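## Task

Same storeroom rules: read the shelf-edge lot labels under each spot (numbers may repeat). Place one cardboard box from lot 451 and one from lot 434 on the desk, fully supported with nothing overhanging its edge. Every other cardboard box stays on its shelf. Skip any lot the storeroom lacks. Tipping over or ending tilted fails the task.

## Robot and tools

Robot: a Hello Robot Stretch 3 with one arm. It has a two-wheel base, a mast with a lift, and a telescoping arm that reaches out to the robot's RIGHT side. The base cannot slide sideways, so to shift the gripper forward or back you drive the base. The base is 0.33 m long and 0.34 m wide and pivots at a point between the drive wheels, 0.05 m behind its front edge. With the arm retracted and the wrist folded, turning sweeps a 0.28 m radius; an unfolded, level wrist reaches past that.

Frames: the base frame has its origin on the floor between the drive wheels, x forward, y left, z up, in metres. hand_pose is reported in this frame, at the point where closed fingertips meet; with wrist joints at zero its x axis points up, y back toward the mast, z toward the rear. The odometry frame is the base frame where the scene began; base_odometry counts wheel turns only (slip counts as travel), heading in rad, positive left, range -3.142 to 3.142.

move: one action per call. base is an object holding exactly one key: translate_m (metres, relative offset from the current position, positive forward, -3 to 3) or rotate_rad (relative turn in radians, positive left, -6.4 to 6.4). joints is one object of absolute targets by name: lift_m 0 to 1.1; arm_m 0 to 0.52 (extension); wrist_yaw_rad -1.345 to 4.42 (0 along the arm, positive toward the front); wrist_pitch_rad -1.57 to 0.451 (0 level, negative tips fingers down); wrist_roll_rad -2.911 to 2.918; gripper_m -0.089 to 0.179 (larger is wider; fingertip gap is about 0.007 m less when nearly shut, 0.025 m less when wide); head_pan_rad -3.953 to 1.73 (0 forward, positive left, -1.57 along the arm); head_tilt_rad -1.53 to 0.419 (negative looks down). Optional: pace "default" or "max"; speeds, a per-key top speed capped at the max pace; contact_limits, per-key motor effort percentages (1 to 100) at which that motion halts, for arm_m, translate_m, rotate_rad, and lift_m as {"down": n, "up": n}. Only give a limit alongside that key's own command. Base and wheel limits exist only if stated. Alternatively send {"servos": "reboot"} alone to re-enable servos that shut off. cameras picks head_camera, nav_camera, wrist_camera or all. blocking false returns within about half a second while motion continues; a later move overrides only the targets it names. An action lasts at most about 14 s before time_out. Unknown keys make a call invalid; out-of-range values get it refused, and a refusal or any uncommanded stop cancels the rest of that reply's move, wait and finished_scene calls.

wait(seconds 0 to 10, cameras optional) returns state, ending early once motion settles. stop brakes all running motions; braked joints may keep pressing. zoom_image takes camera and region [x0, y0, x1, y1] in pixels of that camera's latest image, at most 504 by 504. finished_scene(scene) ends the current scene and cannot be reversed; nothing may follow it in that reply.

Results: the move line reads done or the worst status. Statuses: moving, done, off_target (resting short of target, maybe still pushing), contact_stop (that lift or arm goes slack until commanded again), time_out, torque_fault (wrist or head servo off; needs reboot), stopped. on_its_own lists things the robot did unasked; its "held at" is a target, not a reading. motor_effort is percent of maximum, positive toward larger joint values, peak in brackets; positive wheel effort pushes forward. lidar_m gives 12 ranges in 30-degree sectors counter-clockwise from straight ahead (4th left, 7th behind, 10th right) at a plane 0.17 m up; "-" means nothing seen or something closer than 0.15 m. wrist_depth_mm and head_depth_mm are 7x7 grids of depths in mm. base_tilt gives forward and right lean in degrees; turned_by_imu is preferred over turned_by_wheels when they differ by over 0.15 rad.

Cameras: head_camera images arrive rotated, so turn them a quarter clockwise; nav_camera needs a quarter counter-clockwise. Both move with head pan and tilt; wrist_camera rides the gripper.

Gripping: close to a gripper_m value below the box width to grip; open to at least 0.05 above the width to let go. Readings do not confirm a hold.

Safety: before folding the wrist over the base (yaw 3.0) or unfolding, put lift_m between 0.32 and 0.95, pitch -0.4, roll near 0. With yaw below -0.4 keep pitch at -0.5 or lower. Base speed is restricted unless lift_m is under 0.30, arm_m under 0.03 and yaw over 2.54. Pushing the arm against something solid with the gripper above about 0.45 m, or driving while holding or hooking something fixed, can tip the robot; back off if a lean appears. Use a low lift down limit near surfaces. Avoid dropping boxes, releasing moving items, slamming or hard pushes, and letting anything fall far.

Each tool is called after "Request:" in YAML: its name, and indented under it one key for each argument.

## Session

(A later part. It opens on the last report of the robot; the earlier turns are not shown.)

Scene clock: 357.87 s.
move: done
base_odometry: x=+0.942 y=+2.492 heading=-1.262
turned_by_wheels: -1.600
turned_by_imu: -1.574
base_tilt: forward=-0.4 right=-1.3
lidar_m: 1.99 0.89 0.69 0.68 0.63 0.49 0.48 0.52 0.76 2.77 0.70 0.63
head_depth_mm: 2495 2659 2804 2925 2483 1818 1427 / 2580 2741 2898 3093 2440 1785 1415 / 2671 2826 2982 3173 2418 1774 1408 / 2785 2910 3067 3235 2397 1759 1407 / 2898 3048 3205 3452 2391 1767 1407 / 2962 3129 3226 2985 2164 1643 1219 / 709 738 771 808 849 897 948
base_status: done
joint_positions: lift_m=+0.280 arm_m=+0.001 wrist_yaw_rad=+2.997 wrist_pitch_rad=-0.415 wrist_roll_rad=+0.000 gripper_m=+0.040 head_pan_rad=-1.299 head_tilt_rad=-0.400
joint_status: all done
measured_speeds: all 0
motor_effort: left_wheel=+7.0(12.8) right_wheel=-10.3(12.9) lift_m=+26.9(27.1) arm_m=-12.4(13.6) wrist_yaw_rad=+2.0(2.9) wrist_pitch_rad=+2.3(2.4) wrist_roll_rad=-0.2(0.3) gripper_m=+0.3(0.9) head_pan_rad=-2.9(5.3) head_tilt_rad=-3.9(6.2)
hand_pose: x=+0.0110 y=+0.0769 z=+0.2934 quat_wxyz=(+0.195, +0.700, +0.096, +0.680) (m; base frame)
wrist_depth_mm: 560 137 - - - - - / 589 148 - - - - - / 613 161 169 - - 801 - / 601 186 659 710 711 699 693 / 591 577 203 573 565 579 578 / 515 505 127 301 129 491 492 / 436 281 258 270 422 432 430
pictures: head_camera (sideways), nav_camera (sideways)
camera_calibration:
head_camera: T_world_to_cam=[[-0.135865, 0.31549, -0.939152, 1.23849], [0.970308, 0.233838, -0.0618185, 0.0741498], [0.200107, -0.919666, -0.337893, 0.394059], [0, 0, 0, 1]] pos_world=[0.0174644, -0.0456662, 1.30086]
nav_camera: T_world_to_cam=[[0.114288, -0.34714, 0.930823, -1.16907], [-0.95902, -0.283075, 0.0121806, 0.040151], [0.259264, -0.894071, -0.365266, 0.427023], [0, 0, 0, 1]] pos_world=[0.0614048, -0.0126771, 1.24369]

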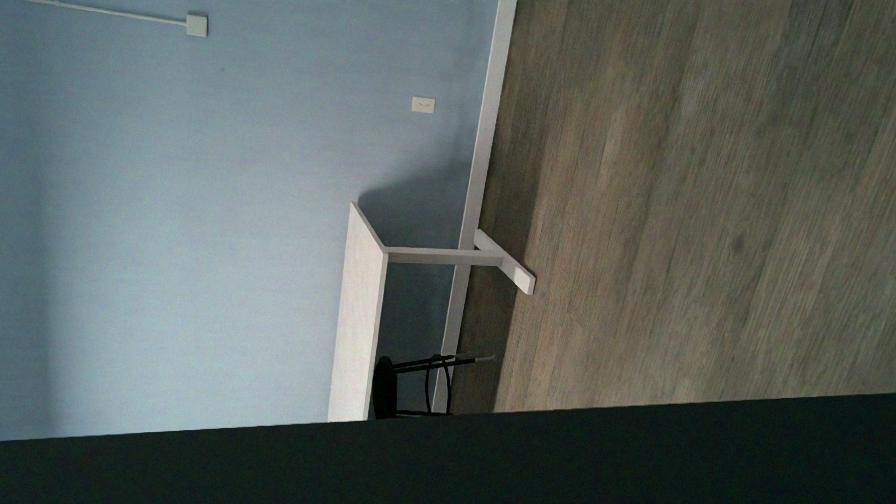

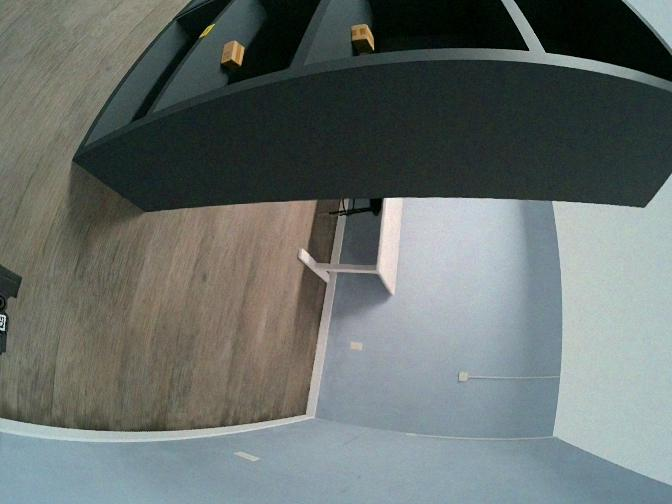

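Request:
move:
  base: {"rotate_rad":0.55}
  pace: "max"

Request:
move:
  base: {"translate_m":0.48}

Request:
move:
  base: {"rotate_rad":-0.55}
  joints: {"head_pan_rad":-1.1,"head_tilt_rad":-0.4}
  cameras: ["head_camera","nav_camera"]

Scene clock: 374.43 s.
move: done
base_odometry: x=+0.942 y=+2.492 heading=-0.713
turned_by_wheels: +0.550
turned_by_imu: +0.540
base_tilt: forward=-0.3 right=-1.2
lidar_m: 0.88 0.69 0.68 0.62 0.49 0.48 0.52 0.78 2.78 0.69 0.63 1.90
head_depth_mm: 730 812 3093 3115 2458 1804 1425 / 657 714 781 859 958 1613 1375 / 601 646 699 764 841 934 1047 / 552 590 634 687 748 821 907 / 515 548 586 630 682 745 823 / 729 1369 1461 899 1342 1043 1275 / 1179 1280 1351 1152 1399 1531 1341
base_status: done
joint_positions: lift_m=+0.280 arm_m=+0.001 wrist_yaw_rad=+2.997 wrist_pitch_rad=-0.415 wrist_roll_rad=+0.000 gripper_m=+0.040 head_pan_rad=-1.300 head_tilt_rad=-0.400
joint_status: not commanded
measured_speeds: all 0
motor_effort: left_wheel=-5.7(14.4) right_wheel=+8.3(13.9) lift_m=+27.2(28.1) arm_m=-12.9(13.8) wrist_yaw_rad=+1.9(3.1) wrist_pitch_rad=+2.2(2.3) wrist_roll_rad=-0.1(0.3) gripper_m=+0.1(0.7) head_pan_rad=-2.8(3.8) head_tilt_rad=-3.7(4.1)
hand_pose: x=+0.0110 y=+0.0769 z=+0.2934 quat_wxyz=(+0.195, +0.700, +0.096, +0.680) (m; base frame)
wrist_depth_mm: 394 137 602 797 - - 532 / 421 148 173 843 - - - / 443 161 173 854 - - - / 463 186 657 710 709 670 - / 458 209 202 569 561 577 574 / 494 509 127 301 129 497 494 / 435 280 258 270 423 433 431
pictures: none

Scene clock: 379.73 s.
move: done
base_odometry: x=+1.305 y=+2.178 heading=-0.713
turned_by_wheels: +0.000
turned_by_imu: +0.000
base_tilt: forward=-0.2 right=-1.2
lidar_m: 0.51 0.40 0.40 0.43 0.64 0.87 0.93 1.39 0.63 1.14 1.19 1.12
head_depth_mm: 1007 1072 1131 960 1206 1075 850 / 1123 1181 1262 930 1324 1067 927 / 1156 1264 1356 1019 1445 1059 1318 / 1082 1161 1254 1208 1393 1500 1318 / 1010 1069 1149 1222 1308 1466 1375 / 1756 1698 1595 2010 1948 1680 1394 / 1709 1780 1865 1999 2095 1737 1381
base_status: done
joint_positions: lift_m=+0.280 arm_m=+0.001 wrist_yaw_rad=+2.997 wrist_pitch_rad=-0.415 wrist_roll_rad=+0.000 gripper_m=+0.040 head_pan_rad=-1.300 head_tilt_rad=-0.400
joint_status: not commanded
measured_speeds: all 0
motor_effort: left_wheel=+3.9(8.8) right_wheel=+7.2(14.6) lift_m=+28.3(28.7) arm_m=-9.4(13.4) wrist_yaw_rad=+2.3(3.2) wrist_pitch_rad=+2.3(2.4) wrist_roll_rad=+0.1(0.4) gripper_m=+0.1(1.0) head_pan_rad=-1.6(3.1) head_tilt_rad=-2.4(4.1)
hand_pose: x=+0.0110 y=+0.0769 z=+0.2934 quat_wxyz=(+0.195, +0.700, +0.096, +0.680) (m; base frame)
wrist_depth_mm: - 137 521 465 409 363 326 / - 148 157 504 441 390 345 / - 162 171 534 473 416 369 / 718 187 190 - 521 449 392 / 604 579 202 568 508 480 424 / 514 503 126 301 129 483 442 / 432 280 258 269 425 431 427
pictures: none

Scene clock: 381.73 s.
move: done
base_odometry: x=+1.305 y=+2.178 heading=-1.262
turned_by_wheels: -0.550
turned_by_imu: -0.541
base_tilt: forward=-0.4 right=-1.2
lidar_m: 1.18 0.52 0.41 0.40 0.43 0.63 0.87 0.93 1.35 0.63 1.13 1.19
head_depth_mm: 494 524 562 680 893 1616 1387 / 576 976 1028 807 664 720 804 / 680 1036 1094 929 1246 1060 890 / 698 1098 1173 920 1300 1054 1225 / 1068 1170 1264 907 1391 1044 1277 / 1138 1248 1317 978 1406 1089 1308 / 1066 1144 1208 1148 1312 1354 1309
base_status: done
joint_positions: lift_m=+0.280 arm_m=+0.001 wrist_yaw_rad=+2.997 wrist_pitch_rad=-0.415 wrist_roll_rad=+0.000 gripper_m=+0.040 head_pan_rad=-1.100 head_tilt_rad=-0.400
joint_status: all done
measured_speeds: all 0
motor_effort: left_wheel=+7.6(12.8) right_wheel=-8.3(13.0) lift_m=+28.6(29.7) arm_m=-9.6(10.4) wrist_yaw_rad=+1.9(3.2) wrist_pitch_rad=+2.3(2.3) wrist_roll_rad=-0.1(0.3) gripper_m=+0.1(0.8) head_pan_rad=+3.7(5.4) head_tilt_rad=-2.7(4.5)
hand_pose: x=+0.0110 y=+0.0769 z=+0.2934 quat_wxyz=(+0.195, +0.700, +0.096, +0.680) (m; base frame)
wrist_depth_mm: 403 137 405 405 410 410 415 / 438 148 437 447 443 450 448 / 478 162 475 491 487 486 489 / 527 187 519 537 537 541 542 / 564 552 200 163 155 567 564 / 510 508 127 301 129 492 492 / 435 279 257 271 425 433 432
pictures: head_camera (sideways), nav_camera (sideways)
camera_calibration:
head_camera: T_world_to_cam=[[-0.195711, 0.282386, -0.939125, 1.2388], [0.904732, 0.421472, -0.0618105, 0.0745668], [0.378361, -0.861754, -0.337971, 0.39313], [0, 0, 0, 1]] pos_world=[0.0262377, -0.0424656, 1.30086]
nav_camera: T_world_to_cam=[[0.18078, -0.317616, 0.930827, -1.16945], [-0.883944, -0.467435, 0.0121772, 0.0396981], [0.431233, -0.825, -0.365258, 0.426039], [0, 0, 0, 1]] pos_world=[0.0627828, -0.00139842, 1.24369]

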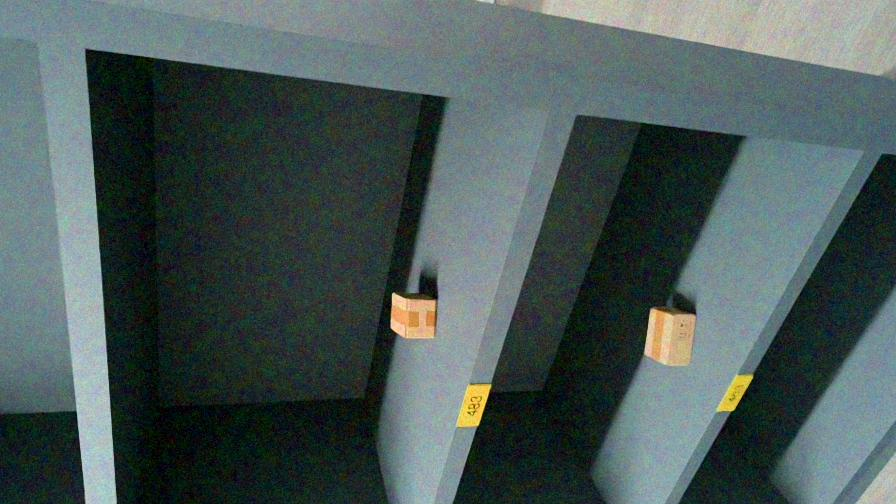

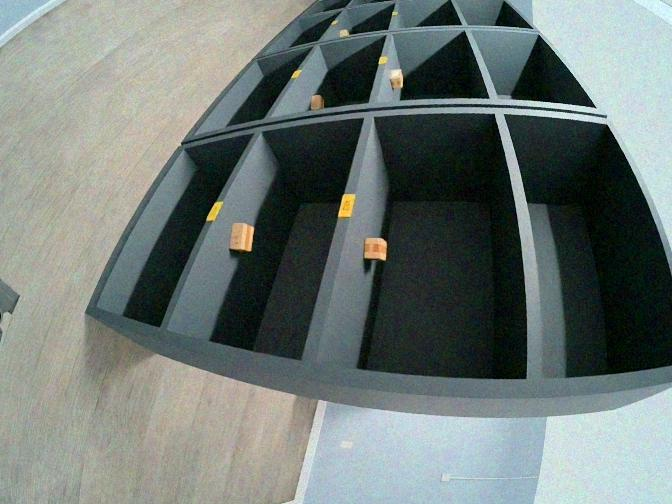

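Request:
zoom_image:
  camera: "head_camera"
  region: [700, 365, 770, 425]

Request:
move:
  base: {"translate_m":0.8}
  joints: {"head_pan_rad":-1.0,"head_tilt_rad":-0.3}
  cameras: ["head_camera","nav_camera"]

Scaled by 7.200 from the camera's 896x504 image, which has a finer 1280x720 frame.

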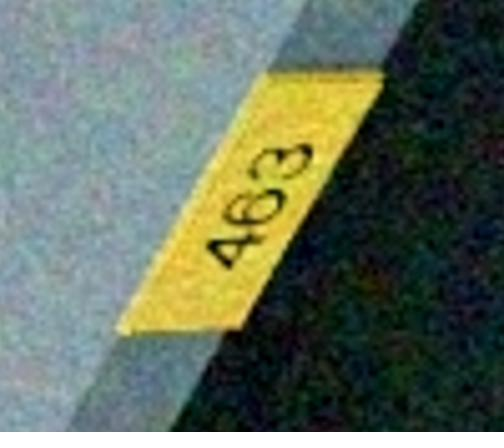

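Scene clock: 394.70 s.
move: done
base_odometry: x=+1.548 y=+1.416 heading=-1.262
turned_by_wheels: +0.000
turned_by_imu: +0.000
base_tilt: forward=-0.3 right=-1.1
lidar_m: 0.97 0.43 0.34 0.33 0.35 0.52 1.65 0.91 0.94 0.72 0.72 1.35
head_depth_mm: 593 614 642 680 698 892 902 / 1067 652 683 708 740 764 804 / 1141 1009 1230 1232 898 1203 919 / 1223 1210 1328 1301 1449 1193 1016 / 1324 1331 1456 1080 1562 1192 1394 / 1299 1299 1415 1260 1523 1293 1436 / 1172 1203 1270 1287 1386 1399 1422
base_status: done
joint_positions: lift_m=+0.280 arm_m=+0.001 wrist_yaw_rad=+2.997 wrist_pitch_rad=-0.415 wrist_roll_rad=+0.000 gripper_m=+0.040 head_pan_rad=-1.000 head_tilt_rad=-0.300
joint_status: all done
measured_speeds: all 0
motor_effort: left_wheel=+4.7(13.7) right_wheel=+5.3(10.5) lift_m=+30.2(31.4) arm_m=-12.6(13.4) wrist_yaw_rad=+1.5(3.7) wrist_pitch_rad=+2.2(2.4) wrist_roll_rad=-0.2(0.3) gripper_m=-0.1(1.2) head_pan_rad=-3.3(5.3) head_tilt_rad=+5.4(6.2)
hand_pose: x=+0.0110 y=+0.0769 z=+0.2934 quat_wxyz=(+0.195, +0.700, +0.096, +0.680) (m; base frame)
wrist_depth_mm: 339 137 342 345 343 346 348 / 372 148 367 375 375 376 379 / 404 162 399 409 414 411 414 / 443 186 434 453 457 453 459 / 490 481 203 483 477 490 494 / 506 508 127 299 129 502 492 / 433 280 258 269 425 430 429
pictures: head_camera (sideways), nav_camera (sideways)
camera_calibration:
head_camera: T_world_to_cam=[[-0.171098, 0.180798, -0.968523, 1.27708], [0.861417, 0.504578, -0.0579853, 0.069911], [0.478212, -0.844224, -0.242075, 0.26771], [0, 0, 0, 1]] pos_world=[0.0302619, -0.0401627, 1.30574]
nav_camera: T_world_to_cam=[[0.160222, -0.217968, 0.962714, -1.21102], [-0.833556, -0.552265, 0.0136886, 0.0374909], [0.52869, -0.80467, -0.270173, 0.301664], [0, 0, 0, 1]] pos_world=[0.0657957, -0.0005177, 1.24685]

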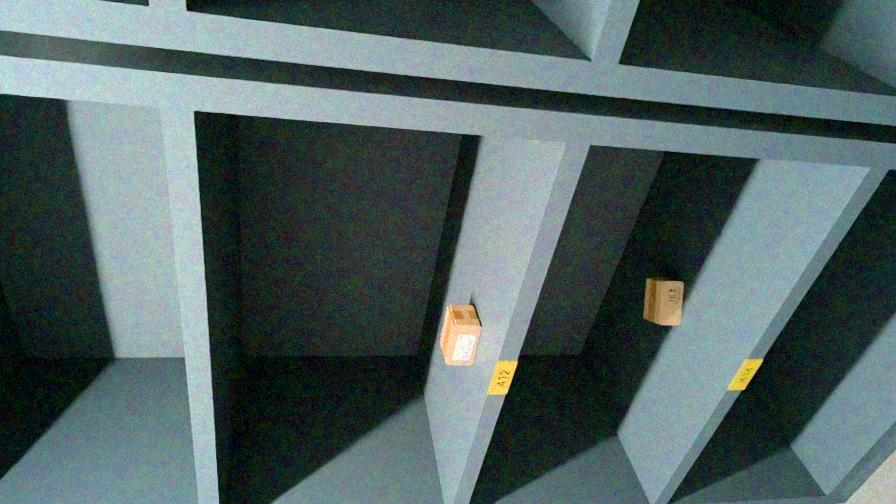

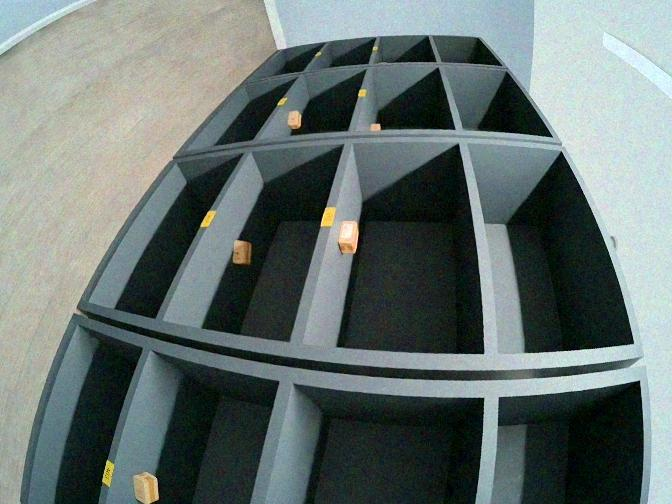

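Request:
zoom_image:
  camera: "head_camera"
  region: [715, 345, 775, 405]

Request:
zoom_image:
  camera: "head_camera"
  region: [475, 350, 535, 405]

Request:
zoom_image:
  camera: "nav_camera"
  region: [265, 70, 395, 140]

Scaled by 8.400 from the camera's 896x504 image, which has a finer 1280x720 frame.

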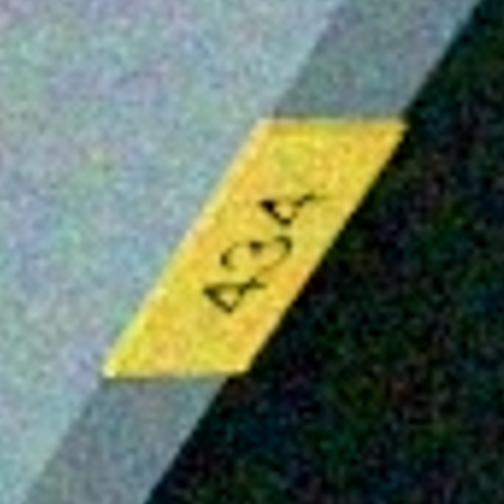

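Scaled by 8.400 from the camera's 896x504 image, which has a finer 1280x720 frame.

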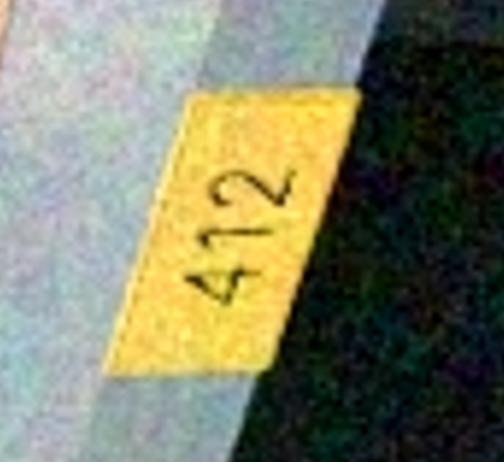

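Scaled by 3.877 from the camera's 672x504 image, which has a finer 792x594 frame.

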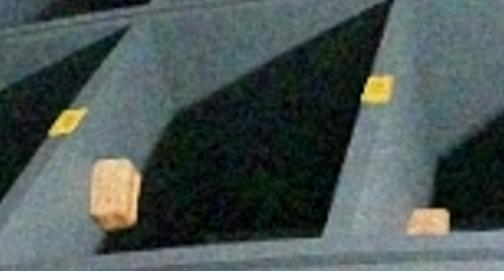

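Request:
move:
  base: {"rotate_rad":-0.225}

Request:
move:
  base: {"translate_m":0.74}

Request:
move:
  base: {"rotate_rad":0.14}
  joints: {"lift_m":0.49,"wrist_pitch_rad":-0.4,"head_pan_rad":-1.57,"head_tilt_rad":-0.5}
  cameras: ["head_camera"]

Scene clock: 419.60 s.
move: done
base_odometry: x=+1.548 y=+1.416 heading=-1.487
turned_by_wheels: -0.225
turned_by_imu: -0.221
base_tilt: forward=-0.3 right=-1.3
lidar_m: 2.21 0.55 0.36 0.33 0.33 0.42 0.86 1.67 0.91 1.13 0.71 1.35
head_depth_mm: 934 754 1016 1046 736 1132 932 / 811 774 1021 1068 781 1169 928 / 609 634 676 740 744 915 891 / 634 659 696 722 763 794 841 / 1120 1107 1222 1248 1345 1193 977 / 1169 1154 1298 1257 1432 1182 1307 / 1234 1210 1371 1118 1503 1173 1351
base_status: done
joint_positions: lift_m=+0.280 arm_m=+0.001 wrist_yaw_rad=+2.997 wrist_pitch_rad=-0.415 wrist_roll_rad=+0.000 gripper_m=+0.040 head_pan_rad=-1.000 head_tilt_rad=-0.300
joint_status: not commanded
measured_speeds: all 0
motor_effort: left_wheel=+8.3(11.6) right_wheel=-10.3(13.0) lift_m=+29.5(30.8) arm_m=-12.3(13.1) wrist_yaw_rad=+1.7(3.3) wrist_pitch_rad=+2.2(2.3) wrist_roll_rad=-0.1(0.3) gripper_m=+0.4(1.0) head_pan_rad=-2.9(3.6) head_tilt_rad=+4.2(5.3)
hand_pose: x=+0.0110 y=+0.0769 z=+0.2934 quat_wxyz=(+0.195, +0.700, +0.096, +0.680) (m; base frame)
wrist_depth_mm: 294 137 331 353 373 397 425 / 326 147 359 382 410 436 475 / 350 162 385 415 451 486 523 / 376 187 413 461 504 534 - / 410 429 202 494 521 560 579 / 440 454 127 300 129 493 493 / 433 280 258 269 421 436 430
pictures: none

Scene clock: 427.07 s.
move: done
base_odometry: x=+1.610 y=+0.678 heading=-1.487
turned_by_wheels: +0.000
turned_by_imu: +0.001
base_tilt: forward=-0.3 right=-1.3
lidar_m: 1.50 0.71 0.47 0.43 0.44 0.54 1.12 1.45 0.70 1.03 0.72 0.73
head_depth_mm: 848 628 915 956 649 1029 898 / 884 641 959 995 729 1078 924 / 929 657 1004 1043 723 1129 919 / 890 673 999 1039 716 1143 922 / 721 690 798 840 759 945 901 / 610 624 665 700 733 793 830 / 618 648 691 727 763 1085 903
base_status: done
joint_positions: lift_m=+0.280 arm_m=+0.001 wrist_yaw_rad=+2.997 wrist_pitch_rad=-0.415 wrist_roll_rad=+0.000 gripper_m=+0.040 head_pan_rad=-1.000 head_tilt_rad=-0.300
joint_status: not commanded
measured_speeds: all 0
motor_effort: left_wheel=+3.1(11.7) right_wheel=+6.9(10.4) lift_m=+28.4(30.4) arm_m=-12.3(13.6) wrist_yaw_rad=+1.5(3.2) wrist_pitch_rad=+2.2(2.4) wrist_roll_rad=-0.3(0.3) gripper_m=+0.2(1.1) head_pan_rad=-2.1(3.7) head_tilt_rad=+3.5(5.1)
hand_pose: x=+0.0110 y=+0.0769 z=+0.2934 quat_wxyz=(+0.195, +0.700, +0.096, +0.680) (m; base frame)
wrist_depth_mm: 376 137 419 447 475 503 529 / 407 148 449 481 519 542 - / 439 162 485 521 - - - / 478 187 219 - - 649 671 / 511 528 200 555 567 576 580 / 513 505 127 300 129 496 494 / 436 281 257 269 424 431 432
pictures: none

Scene clock: 429.80 s.
move: done
base_odometry: x=+1.610 y=+0.678 heading=-1.348
turned_by_wheels: +0.140
turned_by_imu: +0.138
base_tilt: forward=-0.4 right=-1.3
lidar_m: 1.64 0.61 0.45 0.43 0.45 0.61 1.71 1.45 0.70 1.03 0.73 1.47
head_depth_mm: 829 914 981 738 1049 936 915 / 844 910 984 732 1172 959 1153 / 843 911 981 721 1173 955 1142 / 842 909 975 684 1168 946 1139 / 842 912 978 678 1171 941 1132 / 839 909 977 701 1164 933 1161 / 839 912 979 693 1158 931 1150
base_status: done
joint_positions: lift_m=+0.490 arm_m=+0.001 wrist_yaw_rad=+2.997 wrist_pitch_rad=-0.415 wrist_roll_rad=+0.000 gripper_m=+0.040 head_pan_rad=-1.572 head_tilt_rad=-0.500
joint_status: all done
measured_speeds: all 0
motor_effort: left_wheel=-9.0(11.2) right_wheel=+8.9(11.6) lift_m=+29.4(34.9) arm_m=-13.2(13.3) wrist_yaw_rad=+2.4(3.2) wrist_pitch_rad=+2.3(4.3) wrist_roll_rad=-0.3(0.3) gripper_m=+0.4(0.9) head_pan_rad=+3.6(5.7) head_tilt_rad=-4.3(7.0)
hand_pose: x=+0.0110 y=+0.0769 z=+0.5034 quat_wxyz=(+0.195, +0.700, +0.096, +0.680) (m; base frame)
wrist_depth_mm: 407 136 426 439 447 456 470 / 442 147 458 472 489 502 512 / 483 162 496 518 525 538 - / 523 183 189 - - - - / - - 200 - 152 - - / - - 127 151 127 734 722 / 668 681 261 657 639 644 644
pictures: head_camera (sideways)
camera_calibration:
head_camera: T_world_to_cam=[[-0.0458849, 0.43229, -0.900566, 1.18762], [0.997457, -0.0293836, -0.0649263, 0.0780543], [-0.0545288, -0.901256, -0.429843, 0.515337], [0, 0, 0, 1]] pos_world=[0.00473881, -0.0466538, 1.29612]

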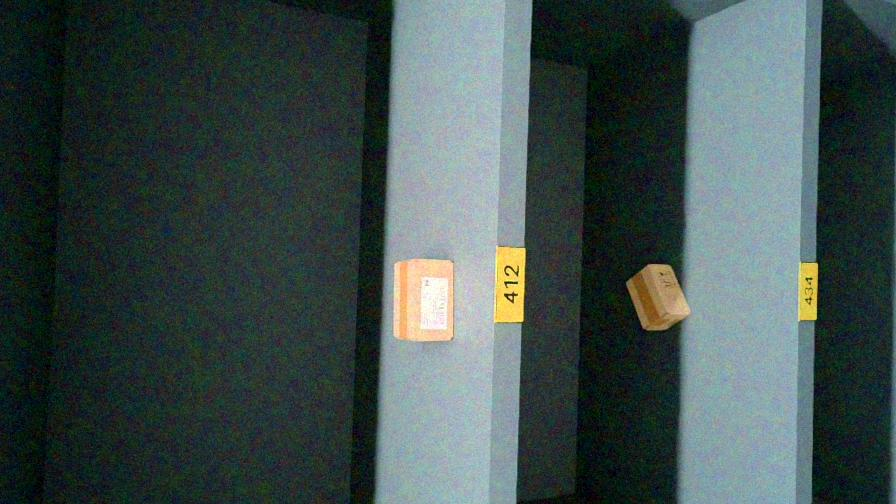

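Request:
move:
  joints: {"wrist_yaw_rad":0.0,"gripper_m":0.179}

Request:
move:
  joints: {"wrist_pitch_rad":0.02,"arm_m":0.06}
  cameras: ["wrist_camera"]

Scene clock: 439.83 s.
move: done
base_odometry: x=+1.610 y=+0.678 heading=-1.348
turned_by_wheels: +0.000
turned_by_imu: +0.000
base_tilt: forward=-0.3 right=-1.1
lidar_m: 1.64 0.61 0.45 0.43 0.45 0.61 1.71 1.45 0.70 1.03 0.73 1.47
head_depth_mm: 831 914 984 739 1053 935 916 / 847 912 979 732 1174 959 1153 / 843 909 982 721 1176 953 1149 / 842 908 980 685 1170 948 1140 / 841 910 982 679 1172 942 1136 / 843 910 980 699 1167 936 1155 / 844 908 977 692 1159 929 1154
base_status: not commanded
joint_positions: lift_m=+0.490 arm_m=+0.001 wrist_yaw_rad=+0.003 wrist_pitch_rad=-0.415 wrist_roll_rad=+0.000 gripper_m=+0.179 head_pan_rad=-1.570 head_tilt_rad=-0.500
joint_status: all done
measured_speeds: all 0
motor_effort: left_wheel=-8.1(8.8) right_wheel=+8.8(9.3) lift_m=+24.0(24.0) arm_m=-11.2(12.4) wrist_yaw_rad=-3.2(5.8) wrist_pitch_rad=+2.3(2.3) wrist_roll_rad=-0.1(0.3) gripper_m=+0.5(83.7) head_pan_rad=+3.6(4.0) head_tilt_rad=-4.1(5.3)
hand_pose: x=-0.0208 y=-0.3703 z=+0.5034 quat_wxyz=(+0.692, +0.147, -0.691, -0.145) (m; base frame)
wrist_depth_mm: 452 447 439 429 418 413 402 / 343 337 331 326 324 321 313 / 500 - - - - - - / - - - - - - - / - 146 - - - - - / - 126 - - - - - / 637 624 - - - - 105
pictures: none

Scene clock: 441.43 s.
move: done
base_odometry: x=+1.610 y=+0.678 heading=-1.348
turned_by_wheels: +0.000
turned_by_imu: +0.000
base_tilt: forward=-0.4 right=-1.2
lidar_m: 1.64 0.61 0.45 0.43 0.45 0.61 1.72 1.45 0.70 1.03 0.73 1.47
head_depth_mm: 828 912 981 739 1052 938 914 / 843 914 981 732 1171 962 1143 / 843 912 977 723 1177 953 846 / 841 913 981 685 1172 945 1142 / 842 911 978 679 1169 942 1137 / 841 910 980 696 1162 934 1154 / 842 909 977 692 1158 934 1155
base_status: not commanded
joint_positions: lift_m=+0.490 arm_m=+0.060 wrist_yaw_rad=+0.003 wrist_pitch_rad=-0.003 wrist_roll_rad=+0.000 gripper_m=+0.179 head_pan_rad=-1.570 head_tilt_rad=-0.500
joint_status: all done
measured_speeds: all 0
motor_effort: left_wheel=-8.5(8.8) right_wheel=+8.8(9.4) lift_m=+25.0(25.0) arm_m=+13.7(14.8) wrist_yaw_rad=-3.6(4.6) wrist_pitch_rad=+3.9(6.6) wrist_roll_rad=-0.1(0.3) gripper_m=+0.5(1.1) head_pan_rad=+3.4(3.8) head_tilt_rad=-4.5(5.2)
hand_pose: x=-0.0207 y=-0.4611 z=+0.6038 quat_wxyz=(+0.707, +0.003, -0.707, +0.000) (m; base frame)
wrist_depth_mm: 518 - - - - 651 - / 517 - - - - - - / 519 - - - - 689 - / 515 - 511 487 - 514 - / 382 383 385 385 384 387 386 / 122 141 303 298 295 292 284 / - - - - - - 105
pictures: wrist_camera
camera_calibration:
wrist_camera: T_world_to_cam=[[-0.998846, -0.0472818, -0.0084046, -0.0307577], [-0.00140482, 0.203705, -0.979031, 0.717598], [0.0480025, -0.97789, -0.203537, -0.160899], [0, 0, 0, 1]] pos_world=[-0.0219906, -0.304974, 0.669544]

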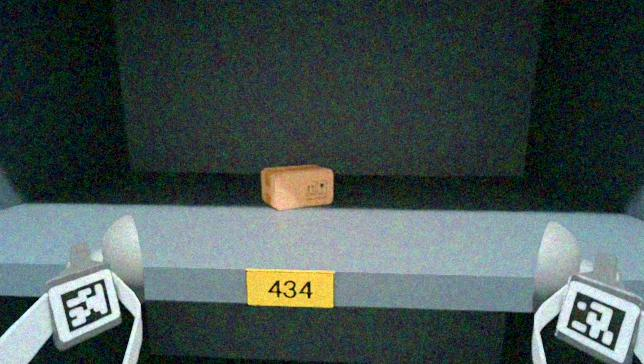

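Request:
move:
  base: {"translate_m":-0.055}
  joints: {"wrist_yaw_rad":0.3,"arm_m":0.25,"lift_m":0.47}
  cameras: ["wrist_camera"]

Scene clock: 457.73 s.
move: done
base_odometry: x=+1.598 y=+0.732 heading=-1.348
turned_by_wheels: +0.000
turned_by_imu: +0.000
base_tilt: forward=-0.3 right=-1.2
lidar_m: 1.64 0.61 0.45 0.43 0.45 0.61 1.71 1.40 0.67 1.03 0.76 0.82
head_depth_mm: 829 904 951 741 912 897 854 / 843 912 980 731 1147 958 1073 / 845 913 977 722 1176 956 820 / 842 911 979 716 1175 951 684 / 841 910 977 676 1168 943 834 / 839 910 979 677 1159 938 1160 / 842 907 977 691 1155 934 1154
base_status: done
joint_positions: lift_m=+0.470 arm_m=+0.250 wrist_yaw_rad=+0.297 wrist_pitch_rad=-0.002 wrist_roll_rad=+0.000 gripper_m=+0.179 head_pan_rad=-1.570 head_tilt_rad=-0.500
joint_status: all done
measured_speeds: all 0
motor_effort: left_wheel=-6.3(11.8) right_wheel=-6.0(9.5) lift_m=+31.2(32.9) arm_m=+13.1(14.9) wrist_yaw_rad=+2.1(6.4) wrist_pitch_rad=+3.6(3.9) wrist_roll_rad=-0.1(0.3) gripper_m=+0.4(1.1) head_pan_rad=+3.3(3.7) head_tilt_rad=-3.8(4.6)
hand_pose: x=+0.0535 y=-0.6400 z=+0.5840 quat_wxyz=(+0.700, +0.106, -0.699, +0.104) (m; base frame)
wrist_depth_mm: 446 504 - - - - - / 441 - - - - - - / 457 - - - - - - / 450 487 487 306 436 441 - / 357 302 326 302 314 330 358 / - 207 232 230 231 232 232 / 164 171 178 179 180 179 107
pictures: wrist_camera
camera_calibration:
wrist_camera: T_world_to_cam=[[-0.942333, -0.334571, -0.00835909, -0.152149], [-0.0600835, 0.193693, -0.979221, 0.731632], [0.329238, -0.92225, -0.202626, -0.323329], [0, 0, 0, 1]] pos_world=[0.00703657, -0.490807, 0.649643]

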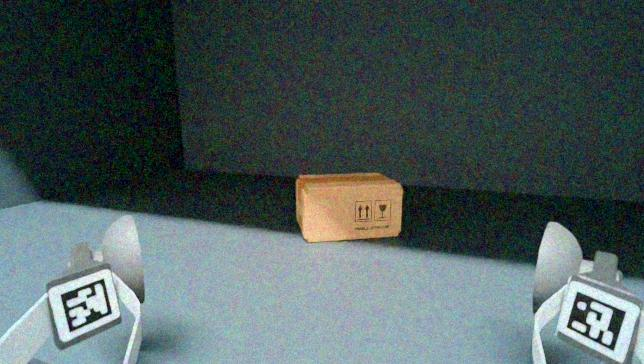

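Request:
move:
  base: {"translate_m":0.032}
  joints: {"arm_m":0.393}
  speeds: {"arm_m":0.1,"translate_m":0.03}
  contact_limits: {"arm_m":35}
  cameras: ["wrist_camera"]

Scene clock: 471.13 s.
move: done
base_odometry: x=+1.605 y=+0.701 heading=-1.348
turned_by_wheels: +0.000
turned_by_imu: +0.000
base_tilt: forward=-0.3 right=-1.2
lidar_m: 1.64 0.61 0.45 0.43 0.45 0.61 1.71 1.43 0.69 1.03 0.74 1.46
head_depth_mm: 832 913 978 740 992 931 876 / 841 913 979 731 1175 960 1149 / 841 913 979 723 1174 956 678 / 844 909 973 696 1168 949 818 / 840 911 980 676 1168 915 1132 / 839 908 983 698 1162 934 1165 / 843 909 977 691 1158 930 1151
base_status: done
joint_positions: lift_m=+0.470 arm_m=+0.393 wrist_yaw_rad=+0.297 wrist_pitch_rad=-0.002 wrist_roll_rad=+0.000 gripper_m=+0.179 head_pan_rad=-1.570 head_tilt_rad=-0.500
joint_status: all done
measured_speeds: all 0
motor_effort: left_wheel=+4.0(7.9) right_wheel=+7.8(10.3) lift_m=+27.6(29.5) arm_m=+13.1(15.3) wrist_yaw_rad=+2.5(3.3) wrist_pitch_rad=+3.7(3.8) wrist_roll_rad=-0.1(0.3) gripper_m=+0.5(1.1) head_pan_rad=+2.8(3.6) head_tilt_rad=-2.3(3.7)
contact_limits: arm_m 35 (drawing in: default 31, maximum 55; extending or still: default 40, maximum 69)
hand_pose: x=+0.0536 y=-0.7830 z=+0.5840 quat_wxyz=(+0.700, +0.106, -0.699, +0.104) (m; base frame)
wrist_depth_mm: 417 479 - - - - - / 424 489 - - - - - / 428 498 - - - - - / 432 484 433 - - - - / 353 299 300 184 303 327 304 / - 206 216 161 171 230 230 / 163 177 170 164 173 177 107
pictures: wrist_camera
camera_calibration:
wrist_camera: T_world_to_cam=[[-0.942291, -0.334689, -0.00838392, -0.200052], [-0.0600888, 0.193705, -0.979218, 0.759336], [0.329358, -0.922205, -0.202637, -0.455176], [0, 0, 0, 1]] pos_world=[0.00703639, -0.633807, 0.649643]

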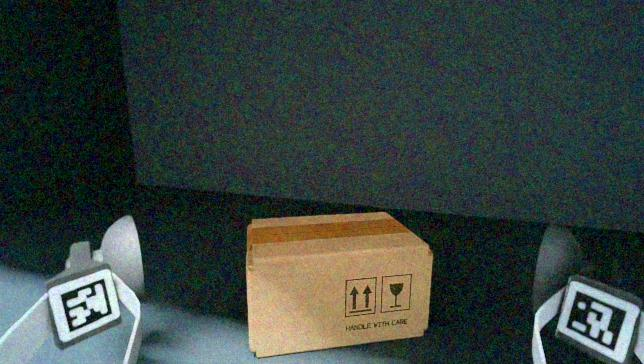

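Request:
move:
  joints: {"arm_m":0.415}
  contact_limits: {"arm_m":35}

Request:
move:
  joints: {"gripper_m":0.045}
  cameras: ["wrist_camera"]

Request:
move:
  joints: {"lift_m":0.53}
  cameras: ["wrist_camera"]

Scene clock: 481.17 s.
move: done
base_odometry: x=+1.605 y=+0.701 heading=-1.348
turned_by_wheels: +0.000
turned_by_imu: +0.000
base_tilt: forward=-0.4 right=-1.1
lidar_m: 1.64 0.61 0.45 0.43 0.45 0.61 1.71 1.43 0.69 1.03 0.74 1.46
head_depth_mm: 836 913 975 739 990 932 875 / 841 911 980 730 1169 958 1147 / 841 909 983 723 1165 953 678 / 842 912 980 694 1168 807 1136 / 838 909 978 675 1174 912 1138 / 845 907 979 700 1162 936 1153 / 839 907 979 692 1154 936 1153
base_status: not commanded
joint_positions: lift_m=+0.470 arm_m=+0.415 wrist_yaw_rad=+0.297 wrist_pitch_rad=-0.002 wrist_roll_rad=+0.000 gripper_m=+0.179 head_pan_rad=-1.570 head_tilt_rad=-0.500
joint_status: all done
measured_speeds: all 0
motor_effort: left_wheel=+3.9(4.8) right_wheel=+8.0(8.6) lift_m=+25.3(26.4) arm_m=+13.1(14.7) wrist_yaw_rad=+3.1(3.1) wrist_pitch_rad=+3.7(3.8) wrist_roll_rad=-0.1(0.3) gripper_m=+0.5(1.0) head_pan_rad=+2.4(3.7) head_tilt_rad=-3.4(3.4)
contact_limits: arm_m 35 (drawing in: default 31, maximum 55; extending or still: default 40, maximum 69)
hand_pose: x=+0.0536 y=-0.8050 z=+0.5840 quat_wxyz=(+0.700, +0.106, -0.699, +0.104) (m; base frame)
wrist_depth_mm: 418 - - - - - - / 419 - - - - - - / 428 497 - - - - - / 430 479 - - - - - / 352 298 324 184 301 301 300 / - 205 137 142 149 229 231 / 163 178 140 145 154 178 107
pictures: none

Scene clock: 483.03 s.
move: done
base_odometry: x=+1.605 y=+0.701 heading=-1.348
turned_by_wheels: +0.000
turned_by_imu: +0.000
base_tilt: forward=-0.4 right=-1.2
lidar_m: 1.64 0.61 0.45 0.43 0.44 0.62 1.71 1.43 0.69 1.03 0.74 1.47
head_depth_mm: 834 913 980 740 995 930 873 / 842 913 982 731 1175 959 1146 / 841 913 979 725 1171 957 677 / 843 910 981 695 1171 807 1141 / 842 912 978 674 1173 913 1138 / 843 909 978 700 1161 934 1158 / 841 909 977 692 1157 933 1154
base_status: not commanded
joint_positions: lift_m=+0.470 arm_m=+0.415 wrist_yaw_rad=+0.299 wrist_pitch_rad=-0.002 wrist_roll_rad=+0.000 gripper_m=+0.046 head_pan_rad=-1.570 head_tilt_rad=-0.500
joint_status: all done
measured_speeds: all 0
motor_effort: left_wheel=+3.9(4.7) right_wheel=+7.2(8.0) lift_m=+24.9(25.6) arm_m=+9.8(12.8) wrist_yaw_rad=+0.0(3.3) wrist_pitch_rad=+3.6(3.8) wrist_roll_rad=-0.1(0.3) gripper_m=-16.6(88.7) head_pan_rad=+3.2(3.4) head_tilt_rad=-1.6(3.0)
contact_limits: arm_m 35 (drawing in: default 31, maximum 55; extending or still: default 40, maximum 69)
hand_pose: x=+0.0540 y=-0.8048 z=+0.5840 quat_wxyz=(+0.700, +0.106, -0.699, +0.104) (m; base frame)
wrist_depth_mm: 415 - - - - - - / 425 471 - - - - - / 425 495 - - - - - / 428 480 - - - - - / 324 324 169 183 169 300 300 / 229 230 134 142 147 230 230 / 186 163 139 145 154 163 178
pictures: wrist_camera
camera_calibration:
wrist_camera: T_world_to_cam=[[-0.941609, -0.336604, -0.00836866, -0.208466], [-0.0604916, 0.193563, -0.979221, 0.763502], [0.33123, -0.921537, -0.202623, -0.475022], [0, 0, 0, 1]] pos_world=[0.00723377, -0.655707, 0.649643]

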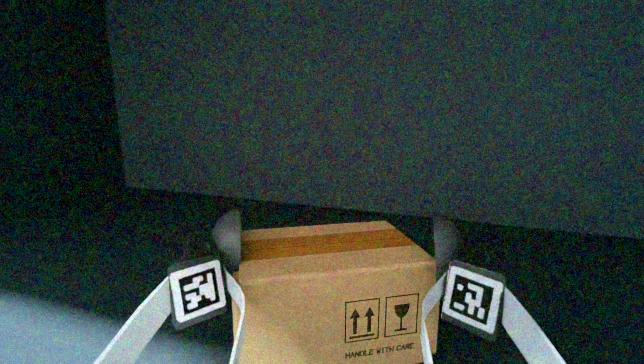

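Scene clock: 484.40 s.
move: done
base_odometry: x=+1.605 y=+0.701 heading=-1.348
turned_by_wheels: +0.000
turned_by_imu: +0.000
base_tilt: forward=-0.3 right=-1.2
lidar_m: 1.64 0.61 0.45 0.43 0.45 0.61 1.71 1.43 0.69 1.03 0.74 1.47
head_depth_mm: 831 913 973 740 996 930 874 / 843 912 977 732 1177 965 1149 / 842 912 984 723 1166 716 602 / 840 909 980 694 1170 721 1141 / 840 912 980 675 1167 913 1135 / 842 909 984 698 1163 938 1161 / 843 907 978 691 1154 933 1157
base_status: not commanded
joint_positions: lift_m=+0.530 arm_m=+0.415 wrist_yaw_rad=+0.299 wrist_pitch_rad=-0.006 wrist_roll_rad=+0.000 gripper_m=+0.046 head_pan_rad=-1.570 head_tilt_rad=-0.500
joint_status: all done
measured_speeds: all 0
motor_effort: left_wheel=+4.2(4.4) right_wheel=+7.5(8.0) lift_m=+29.5(34.9) arm_m=+6.2(9.4) wrist_yaw_rad=+0.0(1.5) wrist_pitch_rad=+4.3(4.3) wrist_roll_rad=-0.1(0.3) gripper_m=-16.4(16.6) head_pan_rad=+2.5(3.3) head_tilt_rad=-1.9(2.8)
contact_limits: arm_m 35 (drawing in: default 31, maximum 55; extending or still: default 40, maximum 69)
hand_pose: x=+0.0540 y=-0.8047 z=+0.6432 quat_wxyz=(+0.700, +0.108, -0.699, +0.103) (m; base frame)
wrist_depth_mm: 415 - - - - - - / 420 - - - - - - / 424 489 - - - - - / 427 499 - - - - - / 422 453 157 169 157 - - / 347 344 134 142 146 311 327 / 281 246 138 145 154 124 268
pictures: wrist_camera
camera_calibration:
wrist_camera: T_world_to_cam=[[-0.941623, -0.33656, -0.00853037, -0.20789], [-0.0614137, 0.196624, -0.978554, 0.823546], [0.33102, -0.920905, -0.205816, -0.460431], [0, 0, 0, 1]] pos_world=[0.00723459, -0.65591, 0.709347]

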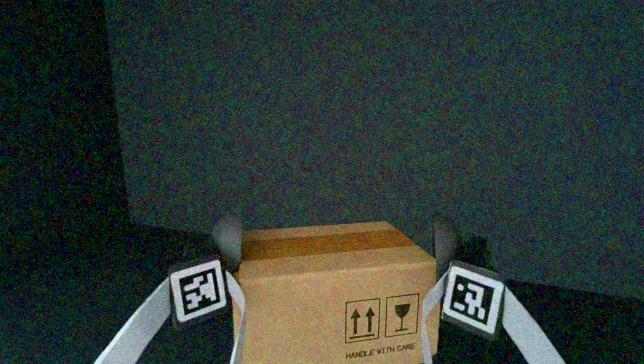

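Request:
move:
  joints: {"arm_m":0.0}
  speeds: {"arm_m":0.25}

Request:
move:
  base: {"translate_m":-1.09}
  joints: {"wrist_yaw_rad":1.4}
  speeds: {"wrist_yaw_rad":0.8}
  cameras: ["wrist_camera"]

Request:
move:
  base: {"rotate_rad":-1.595}
  joints: {"head_pan_rad":0.0,"head_tilt_rad":-0.4}
  cameras: ["nav_camera"]

Scene clock: 520.47 s.
move: done
base_odometry: x=+1.605 y=+0.701 heading=-1.348
turned_by_wheels: +0.000
turned_by_imu: +0.000
base_tilt: forward=-0.4 right=-1.2
lidar_m: 1.64 0.61 0.45 0.43 0.45 0.61 1.71 1.43 0.69 1.03 0.74 1.46
head_depth_mm: 829 913 979 742 990 929 877 / 843 913 981 732 1174 958 1154 / 844 909 980 724 1171 954 1153 / 844 913 977 695 1175 945 1140 / 842 910 976 675 1167 942 834 / 842 909 984 699 1163 935 1164 / 842 911 981 692 1159 935 1158
base_status: not commanded
joint_positions: lift_m=+0.530 arm_m=+0.001 wrist_yaw_rad=+0.299 wrist_pitch_rad=-0.006 wrist_roll_rad=+0.000 gripper_m=+0.046 head_pan_rad=-1.570 head_tilt_rad=-0.500
joint_status: all done
measured_speeds: all 0
motor_effort: left_wheel=+4.0(4.8) right_wheel=+7.5(8.1) lift_m=+30.9(32.4) arm_m=-12.8(15.9) wrist_yaw_rad=-0.4(2.0) wrist_pitch_rad=+4.3(4.4) wrist_roll_rad=-0.1(0.3) gripper_m=-16.4(16.9) head_pan_rad=+2.1(3.2) head_tilt_rad=-1.2(2.3)
hand_pose: x=+0.0540 y=-0.3903 z=+0.6430 quat_wxyz=(+0.700, +0.108, -0.699, +0.103) (m; base frame)
wrist_depth_mm: 453 483 - - - - - / 480 490 - - - - - / 509 493 - - - - - / 508 501 - - - - - / - 499 157 169 169 497 497 / - 513 134 142 147 349 349 / - - 138 145 152 118 303
pictures: none

Scene clock: 532.50 s.
move: done
base_odometry: x=+1.364 y=+1.764 heading=-1.348
turned_by_wheels: +0.000
turned_by_imu: -0.001
base_tilt: forward=-0.3 right=-1.3
lidar_m: 1.66 0.61 0.45 0.43 0.45 0.62 1.28 1.33 0.62 0.88 0.86 0.84
head_depth_mm: 624 652 637 622 664 1528 1327 / 830 889 937 730 874 861 849 / 838 906 975 721 1169 954 1111 / 839 908 975 716 1165 946 1144 / 839 907 978 706 1165 941 1133 / 835 907 978 698 1166 894 1130 / 836 907 975 691 1160 932 1122
base_status: done
joint_positions: lift_m=+0.530 arm_m=+0.001 wrist_yaw_rad=+1.397 wrist_pitch_rad=-0.006 wrist_roll_rad=+0.000 gripper_m=+0.046 head_pan_rad=-1.570 head_tilt_rad=-0.500
joint_status: all done
measured_speeds: all 0
motor_effort: left_wheel=-3.9(12.5) right_wheel=-8.2(12.1) lift_m=+24.3(31.3) arm_m=-4.3(13.4) wrist_yaw_rad=+1.8(5.2) wrist_pitch_rad=+4.3(4.5) wrist_roll_rad=+0.1(0.4) gripper_m=-16.0(16.8) head_pan_rad=+2.4(3.2) head_tilt_rad=+1.0(2.1)
hand_pose: x=+0.2309 y=-0.1899 z=+0.6430 quat_wxyz=(+0.543, +0.456, -0.540, +0.453) (m; base frame)
wrist_depth_mm: - - - - - - - / - - - - - - - / - - - - - - - / - - - - - - - / - - 162 184 184 672 - / - - 134 142 147 - - / - - 138 145 152 108 -
pictures: wrist_camera
camera_calibration:
wrist_camera: T_world_to_cam=[[-0.129227, -0.991578, -0.00853895, -0.146288], [-0.20372, 0.0349753, -0.978404, 0.715356], [0.970463, -0.124697, -0.206524, 0.0512744], [0, 0, 0, 1]] pos_world=[0.0770678, -0.163682, 0.709248]

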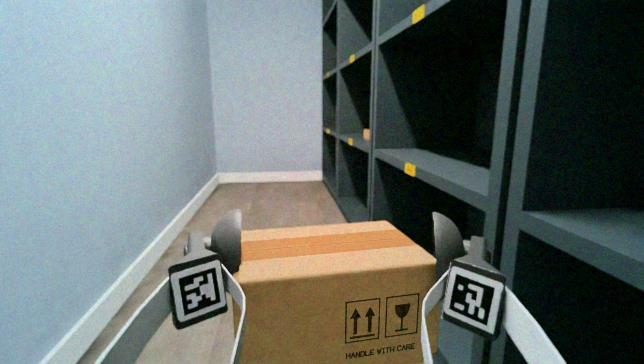

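Scene clock: 536.13 s.
move: done
base_odometry: x=+1.364 y=+1.764 heading=-2.942
turned_by_wheels: -1.595
turned_by_imu: -1.570
base_tilt: forward=-0.4 right=-1.2
lidar_m: 0.85 0.87 0.84 1.75 0.62 0.45 0.43 0.45 0.61 1.28 1.33 0.62
head_depth_mm: 491 609 600 590 612 676 1389 / 499 879 867 806 667 811 791 / 508 904 966 929 660 1059 839 / 513 900 962 921 653 1047 833 / 469 897 958 908 647 1046 831 / 478 894 955 833 644 1040 826 / 489 895 958 881 636 1037 824
base_status: done
joint_positions: lift_m=+0.530 arm_m=+0.001 wrist_yaw_rad=+1.397 wrist_pitch_rad=-0.006 wrist_roll_rad=+0.000 gripper_m=+0.046 head_pan_rad=+0.001 head_tilt_rad=-0.400
joint_status: all done
measured_speeds: all 0
motor_effort: left_wheel=+7.5(12.0) right_wheel=-10.3(13.2) lift_m=+26.4(26.4) arm_m=-9.5(9.7) wrist_yaw_rad=+2.1(3.7) wrist_pitch_rad=+4.3(4.5) wrist_roll_rad=-0.1(0.3) gripper_m=-16.1(16.7) head_pan_rad=-2.9(5.6) head_tilt_rad=+4.4(8.7)
hand_pose: x=+0.2309 y=-0.1898 z=+0.6430 quat_wxyz=(+0.543, +0.456, -0.540, +0.453) (m; base frame)
wrist_depth_mm: - - - - - - - / - - - - - - - / - - - - - - - / 564 - - - - - - / - - 157 169 183 - - / - - 134 142 147 - - / - - 138 144 154 125 -
pictures: nav_camera (sideways)
camera_calibration:
nav_camera: T_world_to_cam=[[0.364855, 0.0174104, 0.930902, -1.17069], [0.0165915, -0.999788, 0.012196, 0.0342326], [0.930916, 0.0109953, -0.365067, 0.422687], [0, 0, 0, 1]] pos_world=[0.0330784, 0.04996, 1.24369]

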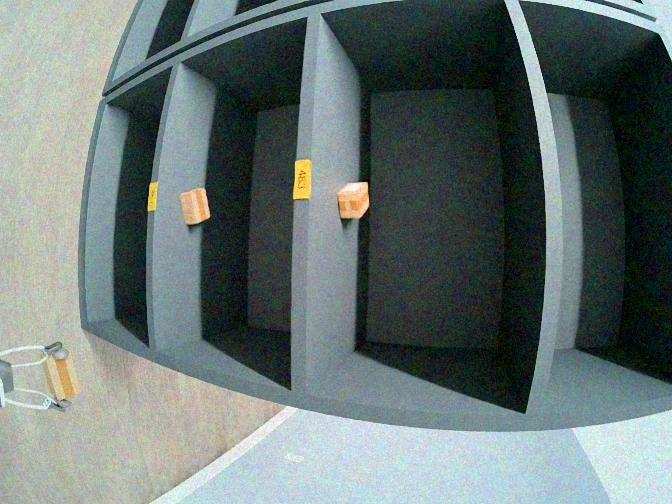

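Request:
move:
  base: {"rotate_rad":1.595}

Request:
move:
  base: {"translate_m":-0.97}

Request:
move:
  base: {"rotate_rad":-1.595}
  cameras: ["nav_camera"]

Scene clock: 552.33 s.
move: done
base_odometry: x=+1.364 y=+1.764 heading=-1.348
turned_by_wheels: +1.595
turned_by_imu: +1.569
base_tilt: forward=-0.3 right=-1.2
lidar_m: 1.67 0.61 0.45 0.43 0.45 0.62 1.28 1.33 0.62 0.88 0.86 0.84
head_depth_mm: 2095 2160 1571 1608 1698 1693 1394 / 2878 2339 2439 2504 2315 1787 1431 / 2907 3117 3299 3499 2425 1773 1408 / 2903 3107 3333 3485 2398 1765 1405 / 2886 3091 3279 3373 2394 1751 1401 / 1883 1937 2012 2055 2080 1747 1400 / 1265 1275 1306 1328 1357 1389 1311
base_status: done
joint_positions: lift_m=+0.530 arm_m=+0.001 wrist_yaw_rad=+1.397 wrist_pitch_rad=-0.006 wrist_roll_rad=+0.000 gripper_m=+0.046 head_pan_rad=+0.000 head_tilt_rad=-0.400
joint_status: not commanded
measured_speeds: all 0
motor_effort: left_wheel=-9.1(12.5) right_wheel=+9.3(12.6) lift_m=+29.2(30.0) arm_m=-12.9(13.5) wrist_yaw_rad=+3.1(3.5) wrist_pitch_rad=+4.3(4.5) wrist_roll_rad=-0.1(0.3) gripper_m=-16.0(16.7) head_pan_rad=-2.4(3.8) head_tilt_rad=+5.0(5.4)
hand_pose: x=+0.2309 y=-0.1898 z=+0.6430 quat_wxyz=(+0.543, +0.456, -0.540, +0.453) (m; base frame)
wrist_depth_mm: - - - - - - - / - - - - - - - / - - - - - - - / - - - - - - - / - - 162 184 184 679 - / - - 134 142 147 - - / - - 138 145 152 107 -
pictures: none

Scene clock: 563.17 s.
move: done
base_odometry: x=+1.149 y=+2.709 heading=-1.347
turned_by_wheels: +0.000
turned_by_imu: +0.000
base_tilt: forward=-0.3 right=-1.2
lidar_m: 1.68 0.62 0.45 0.44 0.45 0.33 0.32 0.33 0.46 1.27 0.99 0.90
head_depth_mm: 2135 2195 1570 1623 1679 1706 1388 / 3358 2332 2451 2531 2308 1802 1418 / 3735 - - 3498 2452 1776 1411 / 3667 - - 3778 2415 1773 1402 / 3638 3873 - 3438 2382 1759 1399 / 1905 1959 2015 2064 2103 1736 1385 / 1279 1290 1316 1337 1368 1394 1319
base_status: done
joint_positions: lift_m=+0.530 arm_m=+0.001 wrist_yaw_rad=+1.397 wrist_pitch_rad=-0.006 wrist_roll_rad=+0.000 gripper_m=+0.046 head_pan_rad=+0.000 head_tilt_rad=-0.400
joint_status: not commanded
measured_speeds: all 0
motor_effort: left_wheel=-3.6(12.9) right_wheel=-8.4(11.2) lift_m=+30.9(32.1) arm_m=-11.9(13.4) wrist_yaw_rad=+0.6(3.8) wrist_pitch_rad=+4.4(4.5) wrist_roll_rad=+0.1(0.3) gripper_m=-16.6(16.8) head_pan_rad=-2.0(3.4) head_tilt_rad=+3.8(5.2)
hand_pose: x=+0.2309 y=-0.1898 z=+0.6430 quat_wxyz=(+0.543, +0.456, -0.540, +0.453) (m; base frame)
wrist_depth_mm: - - - - - - - / - - - - - - - / - - - - - - - / - - - - - - - / - - 163 184 184 - - / - - 134 142 146 - - / - - 138 144 152 117 -
pictures: none

Scene clock: 566.80 s.
move: done
base_odometry: x=+1.149 y=+2.709 heading=-2.942
turned_by_wheels: -1.595
turned_by_imu: -1.570
base_tilt: forward=-0.3 right=-1.3
lidar_m: 1.21 1.00 0.90 1.76 0.62 0.45 0.44 0.45 0.33 0.32 0.33 0.45
head_depth_mm: 884 862 850 834 823 814 803 / 1292 1257 1229 1197 1177 1149 1127 / 2402 2333 2205 2112 2034 1722 1411 / 2828 2971 3207 3364 2399 1766 1408 / 2819 2990 3109 3375 2391 1746 1394 / 2814 2979 3194 3345 2365 1761 1399 / 2772 2972 3129 3270 2333 1736 1394
base_status: done
joint_positions: lift_m=+0.530 arm_m=+0.001 wrist_yaw_rad=+1.397 wrist_pitch_rad=-0.006 wrist_roll_rad=+0.000 gripper_m=+0.046 head_pan_rad=+0.000 head_tilt_rad=-0.400
joint_status: not commanded
measured_speeds: all 0
motor_effort: left_wheel=+8.0(11.8) right_wheel=-10.2(13.5) lift_m=+30.1(31.5) arm_m=-13.0(13.5) wrist_yaw_rad=+1.3(3.2) wrist_pitch_rad=+4.3(4.5) wrist_roll_rad=+0.2(0.3) gripper_m=-16.1(16.8) head_pan_rad=-2.2(2.8) head_tilt_rad=+4.1(4.7)
hand_pose: x=+0.2309 y=-0.1898 z=+0.6430 quat_wxyz=(+0.543, +0.456, -0.540, +0.453) (m; base frame)
wrist_depth_mm: - - - - 391 237 170 / - - - - 392 238 171 / - - - - 399 239 171 / - - - - 400 241 172 / - - 162 183 169 230 173 / - - 134 142 146 218 174 / - - 138 145 154 124 175
pictures: nav_camera (sideways)
camera_calibration:
nav_camera: T_world_to_cam=[[0.364871, 0.0170458, 0.930902, -1.17071], [0.0156228, -0.999804, 0.0121841, 0.0341734], [0.930927, 0.0100977, -0.365065, 0.42264], [0, 0, 0, 1]] pos_world=[0.0331762, 0.0498547, 1.24369]

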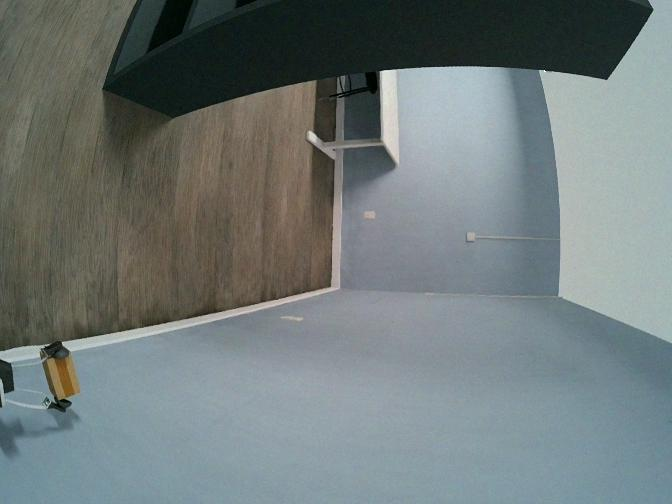

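Request:
move:
  base: {"rotate_rad":0.225}

Request:
move:
  base: {"translate_m":1.36}

Request:
move:
  base: {"translate_m":0.26}

Request:
move:
  base: {"rotate_rad":0.973}
  cameras: ["nav_camera"]

Scene clock: 581.43 s.
move: done
base_odometry: x=+1.149 y=+2.709 heading=-2.717
turned_by_wheels: +0.225
turned_by_imu: +0.221
base_tilt: forward=-0.5 right=-1.3
lidar_m: 3.03 0.91 1.67 0.96 0.52 0.44 0.44 0.38 0.32 0.32 0.36 0.59
head_depth_mm: 2688 2652 2277 1963 1738 1587 1340 / 2763 2925 3094 3244 2456 1779 1410 / 2803 2980 3152 3310 2427 1783 1414 / 2854 3009 3261 3435 2410 1772 1403 / 2921 3071 3284 3476 2381 1757 1399 / 2969 3172 3358 3549 2360 1764 1396 / 3041 3291 3414 3595 2336 1685 1368
base_status: done
joint_positions: lift_m=+0.530 arm_m=+0.001 wrist_yaw_rad=+1.397 wrist_pitch_rad=-0.006 wrist_roll_rad=+0.000 gripper_m=+0.046 head_pan_rad=+0.000 head_tilt_rad=-0.400
joint_status: not commanded
measured_speeds: all 0
motor_effort: left_wheel=-8.5(12.1) right_wheel=+9.3(12.4) lift_m=+29.4(30.3) arm_m=-12.5(13.2) wrist_yaw_rad=+1.8(3.0) wrist_pitch_rad=+4.3(4.5) wrist_roll_rad=-0.1(0.3) gripper_m=-16.2(16.7) head_pan_rad=-1.6(2.5) head_tilt_rad=+3.9(4.4)
hand_pose: x=+0.2309 y=-0.1898 z=+0.6430 quat_wxyz=(+0.543, +0.456, -0.540, +0.453) (m; base frame)
wrist_depth_mm: - - - - - 414 259 / - - - - - 411 258 / - - - - - 409 256 / - - - - - 408 254 / - - 163 184 169 374 268 / - - 134 142 146 342 253 / - - 138 145 153 124 252
pictures: none

Scene clock: 596.10 s.
move: time_out
base_odometry: x=-0.089 y=+2.151 heading=-2.718
turned_by_wheels: +0.000
turned_by_imu: +0.001
base_tilt: forward=-0.3 right=-1.1
lidar_m: 1.74 1.74 3.68 0.64 0.57 0.76 1.33 0.72 0.61 0.61 0.69 1.13
head_depth_mm: 1616 1713 1826 1938 2085 1799 1431 / 1642 1739 1846 1987 2111 1805 1417 / 1694 1787 1902 2036 2144 1782 1414 / 1720 1819 1939 2069 2196 1761 1403 / 1750 1866 1975 2145 2237 1764 1403 / 1785 1900 2036 2092 2139 1744 1390 / 1850 1947 2071 1762 2353 1709 1390
base_status: translate_m time_out (by the wheels' count: +1.3585 of +1.3600)
joint_positions: lift_m=+0.530 arm_m=+0.001 wrist_yaw_rad=+1.397 wrist_pitch_rad=-0.006 wrist_roll_rad=+0.000 gripper_m=+0.046 head_pan_rad=+0.000 head_tilt_rad=-0.400
joint_status: not commanded
measured_speeds: all 0
motor_effort: left_wheel=-0.2(9.2) right_wheel=+0.0(14.2) lift_m=+27.6(30.4) arm_m=-9.3(12.9) wrist_yaw_rad=+2.2(3.7) wrist_pitch_rad=+4.4(4.5) wrist_roll_rad=-0.1(0.4) gripper_m=-16.1(17.1) head_pan_rad=-1.2(2.4) head_tilt_rad=+2.1(4.7)
hand_pose: x=+0.2309 y=-0.1898 z=+0.6430 quat_wxyz=(+0.543, +0.456, -0.540, +0.453) (m; base frame)
wrist_depth_mm: - - - - - - 604 / - - - - - - 604 / - - - - - - 599 / - - - - - - 602 / - - 163 184 184 - 603 / - - 134 143 147 125 592 / - - 138 145 154 121 598
pictures: none

not run: a stop that you did not command came earlier in this reply.

not run: a stop that you did not command came earlier in this reply.


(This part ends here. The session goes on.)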